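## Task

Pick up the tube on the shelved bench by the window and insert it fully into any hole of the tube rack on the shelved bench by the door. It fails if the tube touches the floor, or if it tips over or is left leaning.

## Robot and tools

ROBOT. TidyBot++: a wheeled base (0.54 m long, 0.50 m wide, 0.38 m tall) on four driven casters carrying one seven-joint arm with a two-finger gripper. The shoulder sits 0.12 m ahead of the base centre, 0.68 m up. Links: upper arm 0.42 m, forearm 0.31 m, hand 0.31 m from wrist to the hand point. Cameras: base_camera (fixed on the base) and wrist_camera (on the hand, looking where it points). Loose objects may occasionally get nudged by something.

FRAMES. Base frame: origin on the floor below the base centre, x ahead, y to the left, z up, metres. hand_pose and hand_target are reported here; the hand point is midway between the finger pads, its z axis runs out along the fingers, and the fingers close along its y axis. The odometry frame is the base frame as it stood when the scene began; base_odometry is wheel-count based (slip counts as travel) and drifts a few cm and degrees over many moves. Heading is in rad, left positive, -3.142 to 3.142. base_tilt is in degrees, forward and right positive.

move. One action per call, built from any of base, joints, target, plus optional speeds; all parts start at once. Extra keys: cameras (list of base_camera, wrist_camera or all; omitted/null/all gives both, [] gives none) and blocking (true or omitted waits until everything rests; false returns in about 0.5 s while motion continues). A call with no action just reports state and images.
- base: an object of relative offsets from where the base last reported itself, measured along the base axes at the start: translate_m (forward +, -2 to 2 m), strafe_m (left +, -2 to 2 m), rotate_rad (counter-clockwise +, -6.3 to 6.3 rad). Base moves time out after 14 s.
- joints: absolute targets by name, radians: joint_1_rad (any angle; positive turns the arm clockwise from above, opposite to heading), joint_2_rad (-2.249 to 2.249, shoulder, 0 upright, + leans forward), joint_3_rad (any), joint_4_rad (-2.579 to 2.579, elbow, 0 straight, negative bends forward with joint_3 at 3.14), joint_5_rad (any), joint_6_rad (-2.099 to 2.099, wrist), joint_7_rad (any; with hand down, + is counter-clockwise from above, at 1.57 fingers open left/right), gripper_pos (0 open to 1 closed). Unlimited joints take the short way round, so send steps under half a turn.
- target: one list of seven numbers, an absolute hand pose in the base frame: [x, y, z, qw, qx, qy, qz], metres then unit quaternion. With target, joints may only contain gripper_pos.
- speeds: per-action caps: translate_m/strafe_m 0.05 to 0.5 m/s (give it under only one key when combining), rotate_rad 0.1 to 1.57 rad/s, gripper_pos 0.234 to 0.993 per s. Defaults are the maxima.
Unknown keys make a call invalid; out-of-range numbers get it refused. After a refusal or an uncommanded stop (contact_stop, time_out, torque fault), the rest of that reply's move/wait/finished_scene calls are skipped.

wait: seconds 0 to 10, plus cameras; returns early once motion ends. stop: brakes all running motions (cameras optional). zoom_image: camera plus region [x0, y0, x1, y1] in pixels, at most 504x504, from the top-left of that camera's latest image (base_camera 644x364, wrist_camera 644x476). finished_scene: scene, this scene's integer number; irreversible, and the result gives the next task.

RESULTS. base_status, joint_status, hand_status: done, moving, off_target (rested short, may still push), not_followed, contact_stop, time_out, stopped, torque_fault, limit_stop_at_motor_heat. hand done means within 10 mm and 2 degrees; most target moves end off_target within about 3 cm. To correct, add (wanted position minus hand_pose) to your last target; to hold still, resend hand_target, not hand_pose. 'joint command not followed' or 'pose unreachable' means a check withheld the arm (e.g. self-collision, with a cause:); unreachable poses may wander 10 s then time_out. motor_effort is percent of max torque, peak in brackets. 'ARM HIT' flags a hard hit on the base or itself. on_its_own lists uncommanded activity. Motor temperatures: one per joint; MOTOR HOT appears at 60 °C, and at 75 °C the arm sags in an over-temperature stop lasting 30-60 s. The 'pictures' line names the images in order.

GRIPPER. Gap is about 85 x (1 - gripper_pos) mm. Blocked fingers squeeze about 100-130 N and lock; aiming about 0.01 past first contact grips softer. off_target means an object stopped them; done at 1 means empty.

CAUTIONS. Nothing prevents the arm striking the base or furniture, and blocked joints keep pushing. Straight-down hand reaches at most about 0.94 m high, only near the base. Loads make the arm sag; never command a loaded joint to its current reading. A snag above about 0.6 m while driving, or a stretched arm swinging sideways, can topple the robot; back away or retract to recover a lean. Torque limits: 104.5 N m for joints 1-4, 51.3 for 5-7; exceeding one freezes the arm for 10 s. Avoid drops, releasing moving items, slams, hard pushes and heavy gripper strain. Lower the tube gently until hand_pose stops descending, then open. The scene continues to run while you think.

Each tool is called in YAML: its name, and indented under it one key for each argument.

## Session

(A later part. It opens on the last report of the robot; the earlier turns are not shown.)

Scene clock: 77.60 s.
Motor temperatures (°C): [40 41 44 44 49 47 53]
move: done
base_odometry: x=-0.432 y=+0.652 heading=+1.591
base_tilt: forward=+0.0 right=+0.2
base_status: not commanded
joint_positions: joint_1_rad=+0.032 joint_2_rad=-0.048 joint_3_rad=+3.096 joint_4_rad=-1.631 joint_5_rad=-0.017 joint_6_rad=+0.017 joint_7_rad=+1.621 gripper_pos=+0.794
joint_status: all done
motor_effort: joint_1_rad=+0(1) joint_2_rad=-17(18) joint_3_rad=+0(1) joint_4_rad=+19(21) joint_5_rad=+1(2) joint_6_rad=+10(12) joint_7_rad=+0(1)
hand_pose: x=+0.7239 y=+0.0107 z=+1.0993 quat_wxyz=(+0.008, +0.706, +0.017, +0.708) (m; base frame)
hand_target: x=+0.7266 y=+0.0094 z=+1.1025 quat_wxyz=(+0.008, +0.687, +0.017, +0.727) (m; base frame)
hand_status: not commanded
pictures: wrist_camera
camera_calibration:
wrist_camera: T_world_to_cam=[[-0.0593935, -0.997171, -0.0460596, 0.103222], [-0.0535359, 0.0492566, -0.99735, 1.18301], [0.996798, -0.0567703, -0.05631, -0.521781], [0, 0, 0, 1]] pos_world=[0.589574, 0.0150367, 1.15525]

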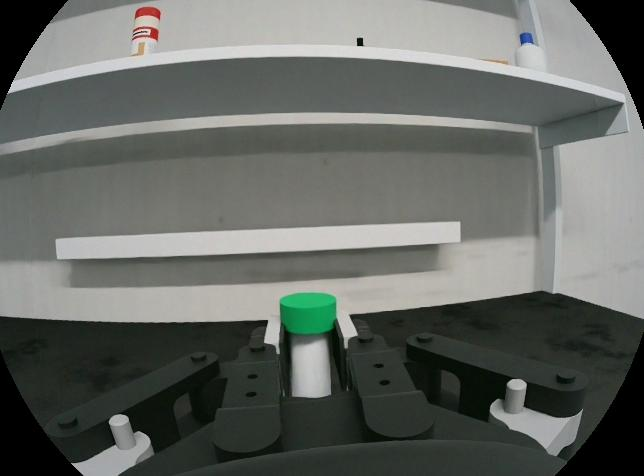

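move:
  base: {"strafe_m":0.009}
  joints: {"joint_1_rad":0.01,"joint_2_rad":-0.03,"joint_3_rad":3.12,"joint_4_rad":-1.74,"joint_5_rad":0.02,"joint_6_rad":0.16,"joint_7_rad":1.585}
  cameras: ["wrist_camera"]

Scene clock: 78.83 s.
Motor temperatures (°C): [40 41 44 44 49 47 53]
move: done
base_odometry: x=-0.441 y=+0.652 heading=+1.591
base_tilt: forward=+0.0 right=+0.2
base_status: done
joint_positions: joint_1_rad=+0.025 joint_2_rad=-0.048 joint_3_rad=+3.101 joint_4_rad=-1.704 joint_5_rad=-0.017 joint_6_rad=+0.066 joint_7_rad=+1.620 gripper_pos=+0.794
joint_status: all done
motor_effort: joint_1_rad=+0(2) joint_2_rad=-17(18) joint_3_rad=+0(2) joint_4_rad=+19(21) joint_5_rad=+0(2) joint_6_rad=+10(12) joint_7_rad=+0(1)
hand_pose: x=+0.7228 y=+0.0112 z=+1.0689 quat_wxyz=(+0.007, +0.714, +0.017, +0.700) (m; base frame)
hand_target: x=+0.7286 y=+0.0096 z=+1.0652 quat_wxyz=(+0.007, +0.700, +0.017, +0.714) (m; base frame)
hand_status: not commanded
pictures: wrist_camera
camera_calibration:
wrist_camera: T_world_to_cam=[[-0.0598293, -0.997176, -0.0453976, 0.101857], [-0.077419, 0.0499775, -0.995745, 1.16816], [0.995202, -0.0560601, -0.0801905, -0.495651], [0, 0, 0, 1]] pos_world=[0.589804, 0.015402, 1.12806]

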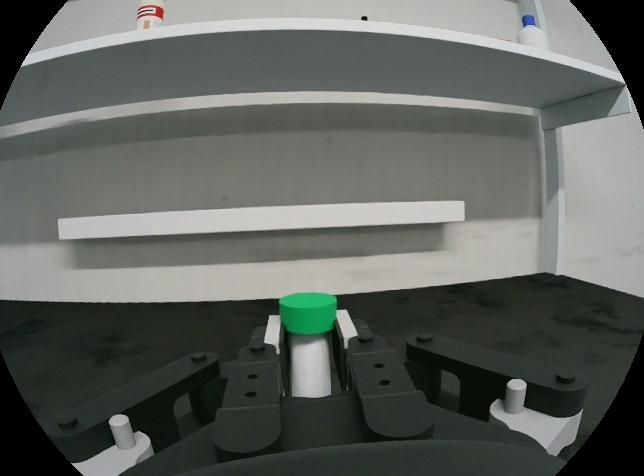

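move:
  joints: {"joint_1_rad":0.01,"joint_2_rad":-0.02,"joint_3_rad":3.12,"joint_4_rad":-1.835,"joint_5_rad":0.02,"joint_6_rad":0.29,"joint_7_rad":1.585}
  cameras: ["wrist_camera"]

Scene clock: 80.50 s.
Motor temperatures (°C): [40 41 44 44 49 47 53]
move: done
base_odometry: x=-0.441 y=+0.652 heading=+1.591
base_tilt: forward=+0.0 right=+0.2
base_status: not commanded
joint_positions: joint_1_rad=+0.025 joint_2_rad=-0.048 joint_3_rad=+3.101 joint_4_rad=-1.798 joint_5_rad=-0.017 joint_6_rad=+0.194 joint_7_rad=+1.620 gripper_pos=+0.794
joint_status: all done
motor_effort: joint_1_rad=+0(1) joint_2_rad=-17(18) joint_3_rad=+0(2) joint_4_rad=+19(20) joint_5_rad=+0(2) joint_6_rad=+10(12) joint_7_rad=+0(1)
hand_pose: x=+0.7189 y=+0.0105 z=+1.0502 quat_wxyz=(+0.008, +0.702, +0.016, +0.712) (m; base frame)
hand_target: x=+0.7263 y=+0.0103 z=+1.0407 quat_wxyz=(+0.006, +0.691, +0.018, +0.723) (m; base frame)
hand_status: not commanded
pictures: wrist_camera
camera_calibration:
wrist_camera: T_world_to_cam=[[-0.0603529, -0.997032, -0.0478087, 0.102909], [-0.0433471, 0.0504687, -0.997785, 1.12692], [0.997235, -0.0581468, -0.0462643, -0.530405], [0, 0, 0, 1]] pos_world=[0.583999, 0.0148879, 1.10481]

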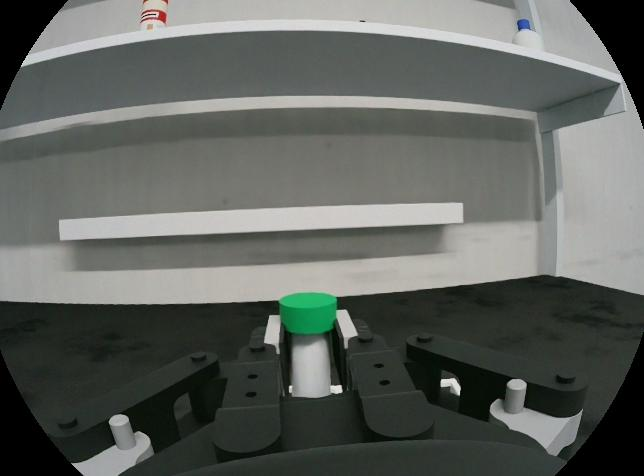

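zoom_image:
  camera: "wrist_camera"
  region: [180, 280, 480, 420]

Scaled by 1.680.

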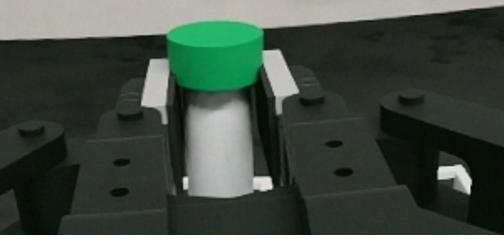

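move:
  joints: {"joint_1_rad":0.01,"joint_2_rad":0.01,"joint_3_rad":3.12,"joint_4_rad":-1.87,"joint_5_rad":0.02,"joint_6_rad":0.33,"joint_7_rad":1.585}
  cameras: ["wrist_camera"]

zoom_image:
  camera: "wrist_camera"
  region: [180, 280, 480, 420]

Scene clock: 86.73 s.
Motor temperatures (°C): [40 41 44 44 49 47 53]
move: done
base_odometry: x=-0.441 y=+0.652 heading=+1.591
base_tilt: forward=+0.1 right=+0.2
base_status: not commanded
joint_positions: joint_1_rad=+0.025 joint_2_rad=-0.030 joint_3_rad=+3.101 joint_4_rad=-1.833 joint_5_rad=-0.017 joint_6_rad=+0.240 joint_7_rad=+1.620 gripper_pos=+0.794
joint_status: all done
motor_effort: joint_1_rad=+0(1) joint_2_rad=-18(19) joint_3_rad=+0(1) joint_4_rad=+19(19) joint_5_rad=+0(2) joint_6_rad=+12(12) joint_7_rad=+0(1)
hand_pose: x=+0.7230 y=+0.0100 z=+1.0326 quat_wxyz=(+0.008, +0.704, +0.016, +0.710) (m; base frame)
hand_target: x=+0.7335 y=+0.0104 z=+1.0133 quat_wxyz=(+0.005, +0.700, +0.018, +0.714) (m; base frame)
hand_status: not commanded
pictures: wrist_camera
camera_calibration:
wrist_camera: T_world_to_cam=[[-0.0613672, -0.996965, -0.0478965, 0.102704], [-0.0493466, 0.0509588, -0.997481, 1.11361], [0.996895, -0.0588491, -0.0523241, -0.52878], [0, 0, 0, 1]] pos_world=[0.588394, 0.0145263, 1.08806]

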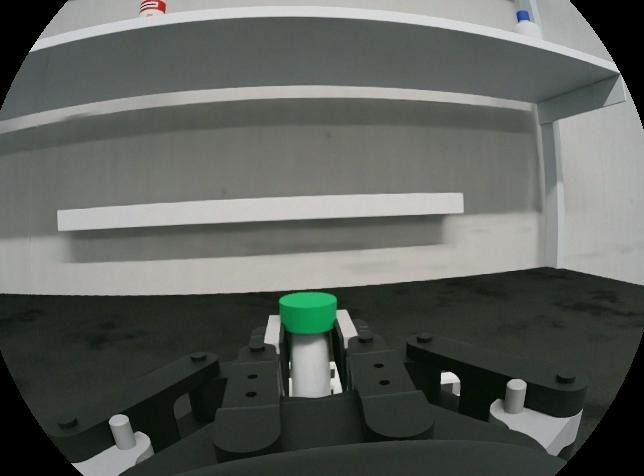

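Scaled by 1.680.

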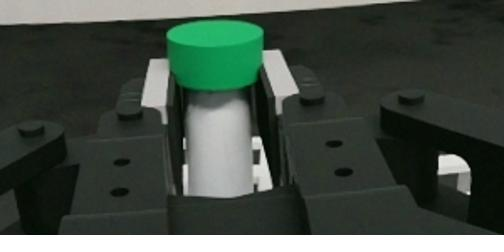

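move:
  joints: {"joint_1_rad":0.01,"joint_2_rad":0.03,"joint_3_rad":3.12,"joint_4_rad":-1.90,"joint_5_rad":0.02,"joint_6_rad":0.35,"joint_7_rad":1.585}
  cameras: ["wrist_camera"]

zoom_image:
  camera: "wrist_camera"
  region: [180, 280, 480, 420]

Scene clock: 88.63 s.
Motor temperatures (°C): [40 41 44 44 49 47 53]
move: done
base_odometry: x=-0.441 y=+0.652 heading=+1.591
base_tilt: forward=+0.0 right=+0.2
base_status: not commanded
joint_positions: joint_1_rad=+0.025 joint_2_rad=-0.021 joint_3_rad=+3.101 joint_4_rad=-1.858 joint_5_rad=-0.017 joint_6_rad=+0.268 joint_7_rad=+1.620 gripper_pos=+0.794
joint_status: all done
motor_effort: joint_1_rad=+0(1) joint_2_rad=-17(18) joint_3_rad=+0(1) joint_4_rad=+18(19) joint_5_rad=+0(2) joint_6_rad=+10(11) joint_7_rad=+0(1)
hand_pose: x=+0.7243 y=+0.0098 z=+1.0205 quat_wxyz=(+0.008, +0.706, +0.016, +0.708) (m; base frame)
hand_target: x=+0.7369 y=+0.0104 z=+0.9890 quat_wxyz=(+0.005, +0.710, +0.018, +0.704) (m; base frame)
hand_status: not commanded
pictures: wrist_camera
camera_calibration:
wrist_camera: T_world_to_cam=[[-0.0620898, -0.996929, -0.0477249, 0.1023], [-0.0549923, 0.0511617, -0.997175, 1.10543], [0.996554, -0.0592899, -0.0580001, -0.52476], [0, 0, 0, 1]] pos_world=[0.590094, 0.0143169, 1.07675]

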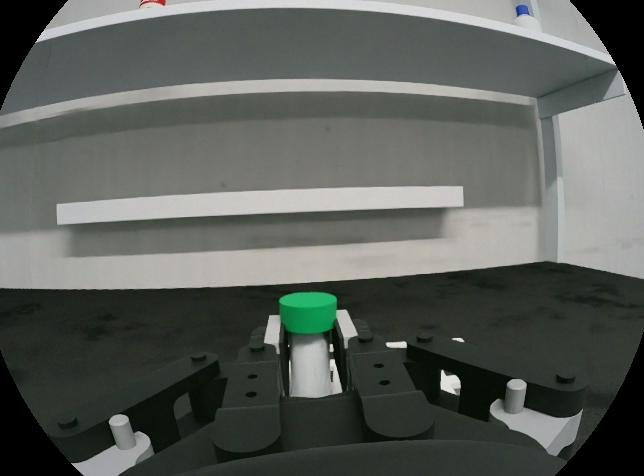

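Scaled by 1.680.

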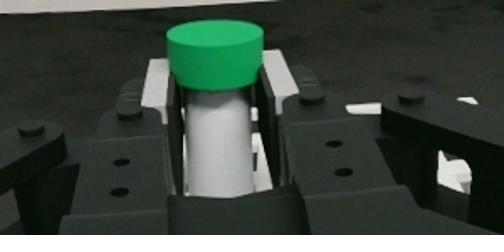

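move:
  joints: {"joint_1_rad":0.01,"joint_2_rad":0.05,"joint_3_rad":3.12,"joint_4_rad":-1.93,"joint_5_rad":0.02,"joint_6_rad":0.37,"joint_7_rad":1.585}
  cameras: ["wrist_camera"]

zoom_image:
  camera: "wrist_camera"
  region: [180, 280, 480, 420]

Scene clock: 89.73 s.
Motor temperatures (°C): [40 41 44 44 49 47 53]
move: done
base_odometry: x=-0.441 y=+0.652 heading=+1.591
base_tilt: forward=+0.0 right=+0.2
base_status: not commanded
joint_positions: joint_1_rad=+0.025 joint_2_rad=-0.015 joint_3_rad=+3.101 joint_4_rad=-1.873 joint_5_rad=-0.016 joint_6_rad=+0.307 joint_7_rad=+1.620 gripper_pos=+0.794
joint_status: all done
motor_effort: joint_1_rad=+1(1) joint_2_rad=-14(17) joint_3_rad=+1(2) joint_4_rad=+16(18) joint_5_rad=+1(2) joint_6_rad=+7(9) joint_7_rad=+0(1)
hand_pose: x=+0.7248 y=+0.0096 z=+1.0200 quat_wxyz=(+0.008, +0.700, +0.016, +0.714) (m; base frame)
hand_target: x=+0.7391 y=+0.0105 z=+0.9648 quat_wxyz=(+0.004, +0.721, +0.018, +0.693) (m; base frame)
hand_status: not commanded
pictures: wrist_camera
camera_calibration:
wrist_camera: T_world_to_cam=[[-0.0615806, -0.996913, -0.0487112, 0.102781], [-0.0368015, 0.0510385, -0.998018, 1.09263], [0.997423, -0.0596659, -0.0398309, -0.544365], [0, 0, 0, 1]] pos_world=[0.589503, 0.0142175, 1.07379]

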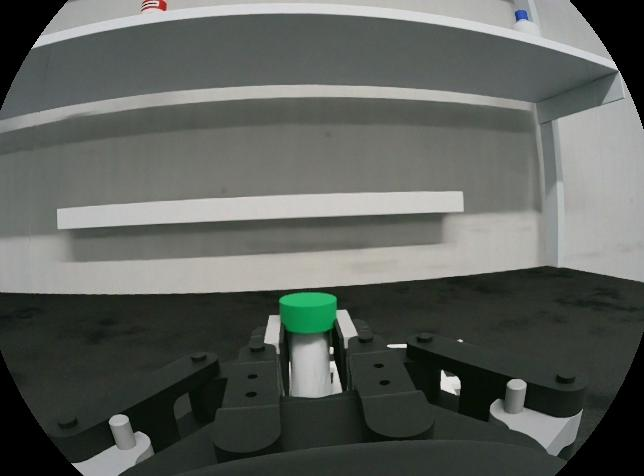

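Scaled by 1.680.

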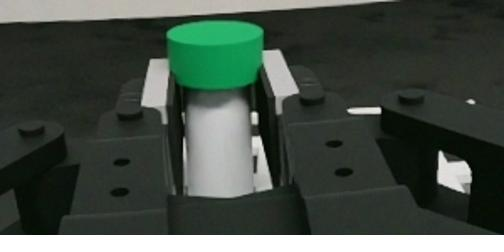

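move:
  joints: {"joint_1_rad":0.01,"joint_2_rad":0.02,"joint_3_rad":3.12,"joint_4_rad":-1.885,"joint_5_rad":0.02,"joint_6_rad":0.35,"joint_7_rad":1.585}
  cameras: []

move:
  joints: {"gripper_pos":0.6}
  speeds: {"gripper_pos":0.3}
  cameras: ["wrist_camera"]

zoom_image:
  camera: "wrist_camera"
  region: [180, 280, 480, 420]

Scene clock: 91.30 s.
Motor temperatures (°C): [40 41 44 44 49 47 53]
move: done
base_odometry: x=-0.441 y=+0.652 heading=+1.591
base_tilt: forward=+0.0 right=+0.2
base_status: not commanded
joint_positions: joint_1_rad=+0.025 joint_2_rad=-0.015 joint_3_rad=+3.101 joint_4_rad=-1.872 joint_5_rad=-0.016 joint_6_rad=+0.307 joint_7_rad=+1.620 gripper_pos=+0.794
joint_status: all done
motor_effort: joint_1_rad=+0(1) joint_2_rad=-14(15) joint_3_rad=+0(1) joint_4_rad=+15(16) joint_5_rad=+1(1) joint_6_rad=+8(8) joint_7_rad=+0(1)
hand_pose: x=+0.7248 y=+0.0096 z=+1.0202 quat_wxyz=(+0.008, +0.700, +0.016, +0.714) (m; base frame)
hand_target: x=+0.7353 y=+0.0105 z=+1.0043 quat_wxyz=(+0.005, +0.701, +0.018, +0.713) (m; base frame)
hand_status: not commanded
pictures: none
No camera images: "cameras" was empty.

Scene clock: 92.43 s.
Motor temperatures (°C): [40 41 44 44 49 47 53]
move: done
base_odometry: x=-0.441 y=+0.652 heading=+1.591
base_tilt: forward=+0.0 right=+0.3
base_status: not commanded
joint_positions: joint_1_rad=+0.025 joint_2_rad=-0.013 joint_3_rad=+3.101 joint_4_rad=-1.872 joint_5_rad=-0.016 joint_6_rad=+0.307 joint_7_rad=+1.620 gripper_pos=+0.599
joint_status: all done
motor_effort: joint_1_rad=+0(1) joint_2_rad=-18(19) joint_3_rad=+1(1) joint_4_rad=+18(19) joint_5_rad=+0(1) joint_6_rad=+11(11) joint_7_rad=+0(1)
hand_pose: x=+0.7257 y=+0.0096 z=+1.0186 quat_wxyz=(+0.008, +0.700, +0.016, +0.713) (m; base frame)
hand_target: x=+0.7353 y=+0.0105 z=+1.0043 quat_wxyz=(+0.005, +0.701, +0.018, +0.713) (m; base frame)
hand_status: not commanded
pictures: wrist_camera
camera_calibration:
wrist_camera: T_world_to_cam=[[-0.0616634, -0.996914, -0.0485762, 0.102679], [-0.0392357, 0.0510523, -0.997925, 1.09286], [0.997326, -0.0596295, -0.0422627, -0.542809], [0, 0, 0, 1]] pos_world=[0.590568, 0.0142012, 1.07264]

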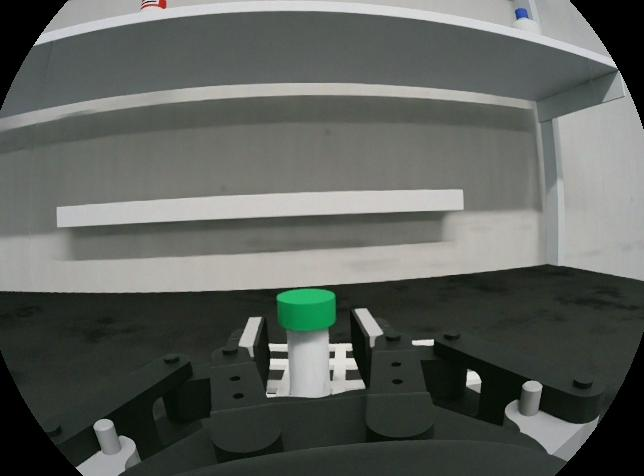

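Scaled by 1.680.

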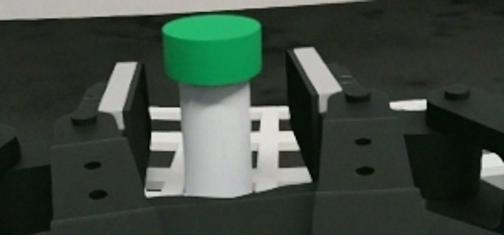

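move:
  joints: {"gripper_pos":0.2}
  cameras: []

move:
  base: {"translate_m":-0.15}
  speeds: {"translate_m":0.2}
  cameras: []

move:
  joints: {"joint_1_rad":0,"joint_2_rad":0.0,"joint_3_rad":3.14,"joint_4_rad":-0.8,"joint_5_rad":0,"joint_6_rad":-1.6,"joint_7_rad":1.55}
  cameras: ["wrist_camera"]

zoom_image:
  camera: "wrist_camera"
  region: [180, 160, 440, 320]

Scene clock: 94.23 s.
Motor temperatures (°C): [40 41 44 44 49 47 53]
move: done
base_odometry: x=-0.441 y=+0.652 heading=+1.591
base_tilt: forward=+0.0 right=+0.2
base_status: not commanded
joint_positions: joint_1_rad=+0.025 joint_2_rad=-0.013 joint_3_rad=+3.101 joint_4_rad=-1.872 joint_5_rad=-0.016 joint_6_rad=+0.307 joint_7_rad=+1.620 gripper_pos=+0.200
joint_status: all done
motor_effort: joint_1_rad=+0(0) joint_2_rad=-18(18) joint_3_rad=+0(1) joint_4_rad=+18(19) joint_5_rad=+0(2) joint_6_rad=+11(11) joint_7_rad=+0(0)
hand_pose: x=+0.7257 y=+0.0096 z=+1.0186 quat_wxyz=(+0.008, +0.700, +0.016, +0.713) (m; base frame)
hand_target: x=+0.7353 y=+0.0105 z=+1.0043 quat_wxyz=(+0.005, +0.701, +0.018, +0.713) (m; base frame)
hand_status: not commanded
pictures: none
No camera images: "cameras" was empty.

Scene clock: 95.77 s.
Motor temperatures (°C): [40 41 44 44 49 47 53]
move: done
base_odometry: x=-0.438 y=+0.502 heading=+1.591
base_tilt: forward=+0.0 right=+0.3
base_status: done
joint_positions: joint_1_rad=+0.025 joint_2_rad=-0.011 joint_3_rad=+3.101 joint_4_rad=-1.872 joint_5_rad=-0.016 joint_6_rad=+0.307 joint_7_rad=+1.620 gripper_pos=+0.200
joint_status: not commanded
motor_effort: joint_1_rad=+0(1) joint_2_rad=-18(22) joint_3_rad=+0(1) joint_4_rad=+19(19) joint_5_rad=+0(1) joint_6_rad=+10(12) joint_7_rad=+0(1)
hand_pose: x=+0.7261 y=+0.0096 z=+1.0177 quat_wxyz=(+0.008, +0.701, +0.016, +0.713) (m; base frame)
hand_target: x=+0.7353 y=+0.0105 z=+1.0043 quat_wxyz=(+0.005, +0.701, +0.018, +0.713) (m; base frame)
hand_status: not commanded
pictures: none
No camera images: "cameras" was empty.

Scene clock: 98.73 s.
Motor temperatures (°C): [40 41 44 44 49 47 53]
move: done
base_odometry: x=-0.438 y=+0.502 heading=+1.591
base_tilt: forward=+0.0 right=+0.3
base_status: not commanded
joint_positions: joint_1_rad=+0.022 joint_2_rad=-0.011 joint_3_rad=+3.115 joint_4_rad=-0.839 joint_5_rad=-0.016 joint_6_rad=-1.519 joint_7_rad=+1.586 gripper_pos=+0.200
joint_status: all done
motor_effort: joint_1_rad=+0(1) joint_2_rad=-13(19) joint_3_rad=+0(1) joint_4_rad=+14(20) joint_5_rad=+0(2) joint_6_rad=+8(11) joint_7_rad=+0(1)
hand_pose: x=+0.5675 y=+0.0085 z=+1.0973 quat_wxyz=(-0.006, +0.922, +0.012, +0.387) (m; base frame)
hand_target: x=+0.5548 y=+0.0020 z=+1.0921 quat_wxyz=(-0.004, +0.932, -0.009, +0.362) (m; base frame)
hand_status: not commanded
pictures: wrist_camera
camera_calibration:
wrist_camera: T_world_to_cam=[[-0.0834238, -0.996486, -0.00751882, 0.0629484], [-0.739078, 0.0669317, -0.670286, 1.20279], [0.668434, -0.0503608, -0.742065, 0.572684], [0, 0, 0, 1]] pos_world=[0.511408, 0.011063, 1.23166]

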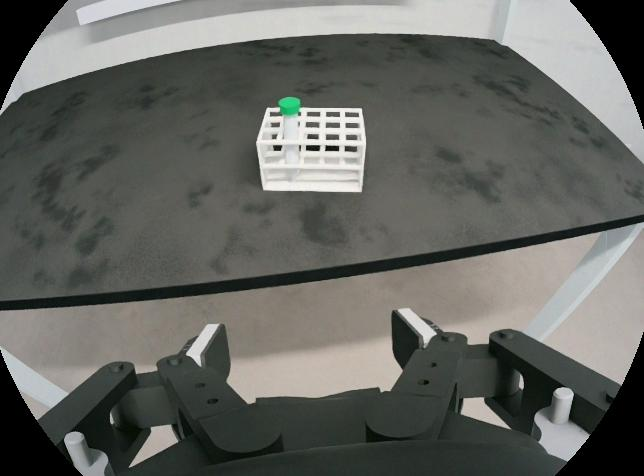

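Scaled by 1.938.

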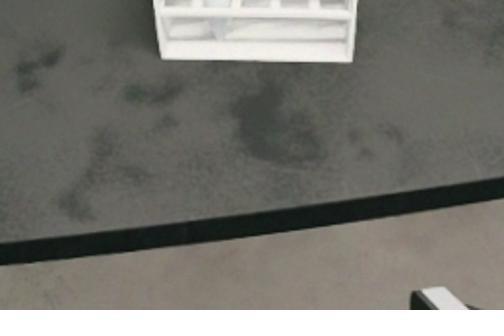

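zoom_image:
  camera: "wrist_camera"
  region: [245, 85, 385, 205]

Scaled by 3.600.

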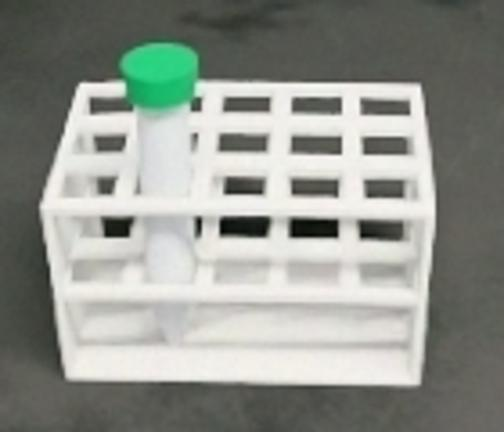

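finished_scene:
  scene: 2

The scene is finished: the task was done.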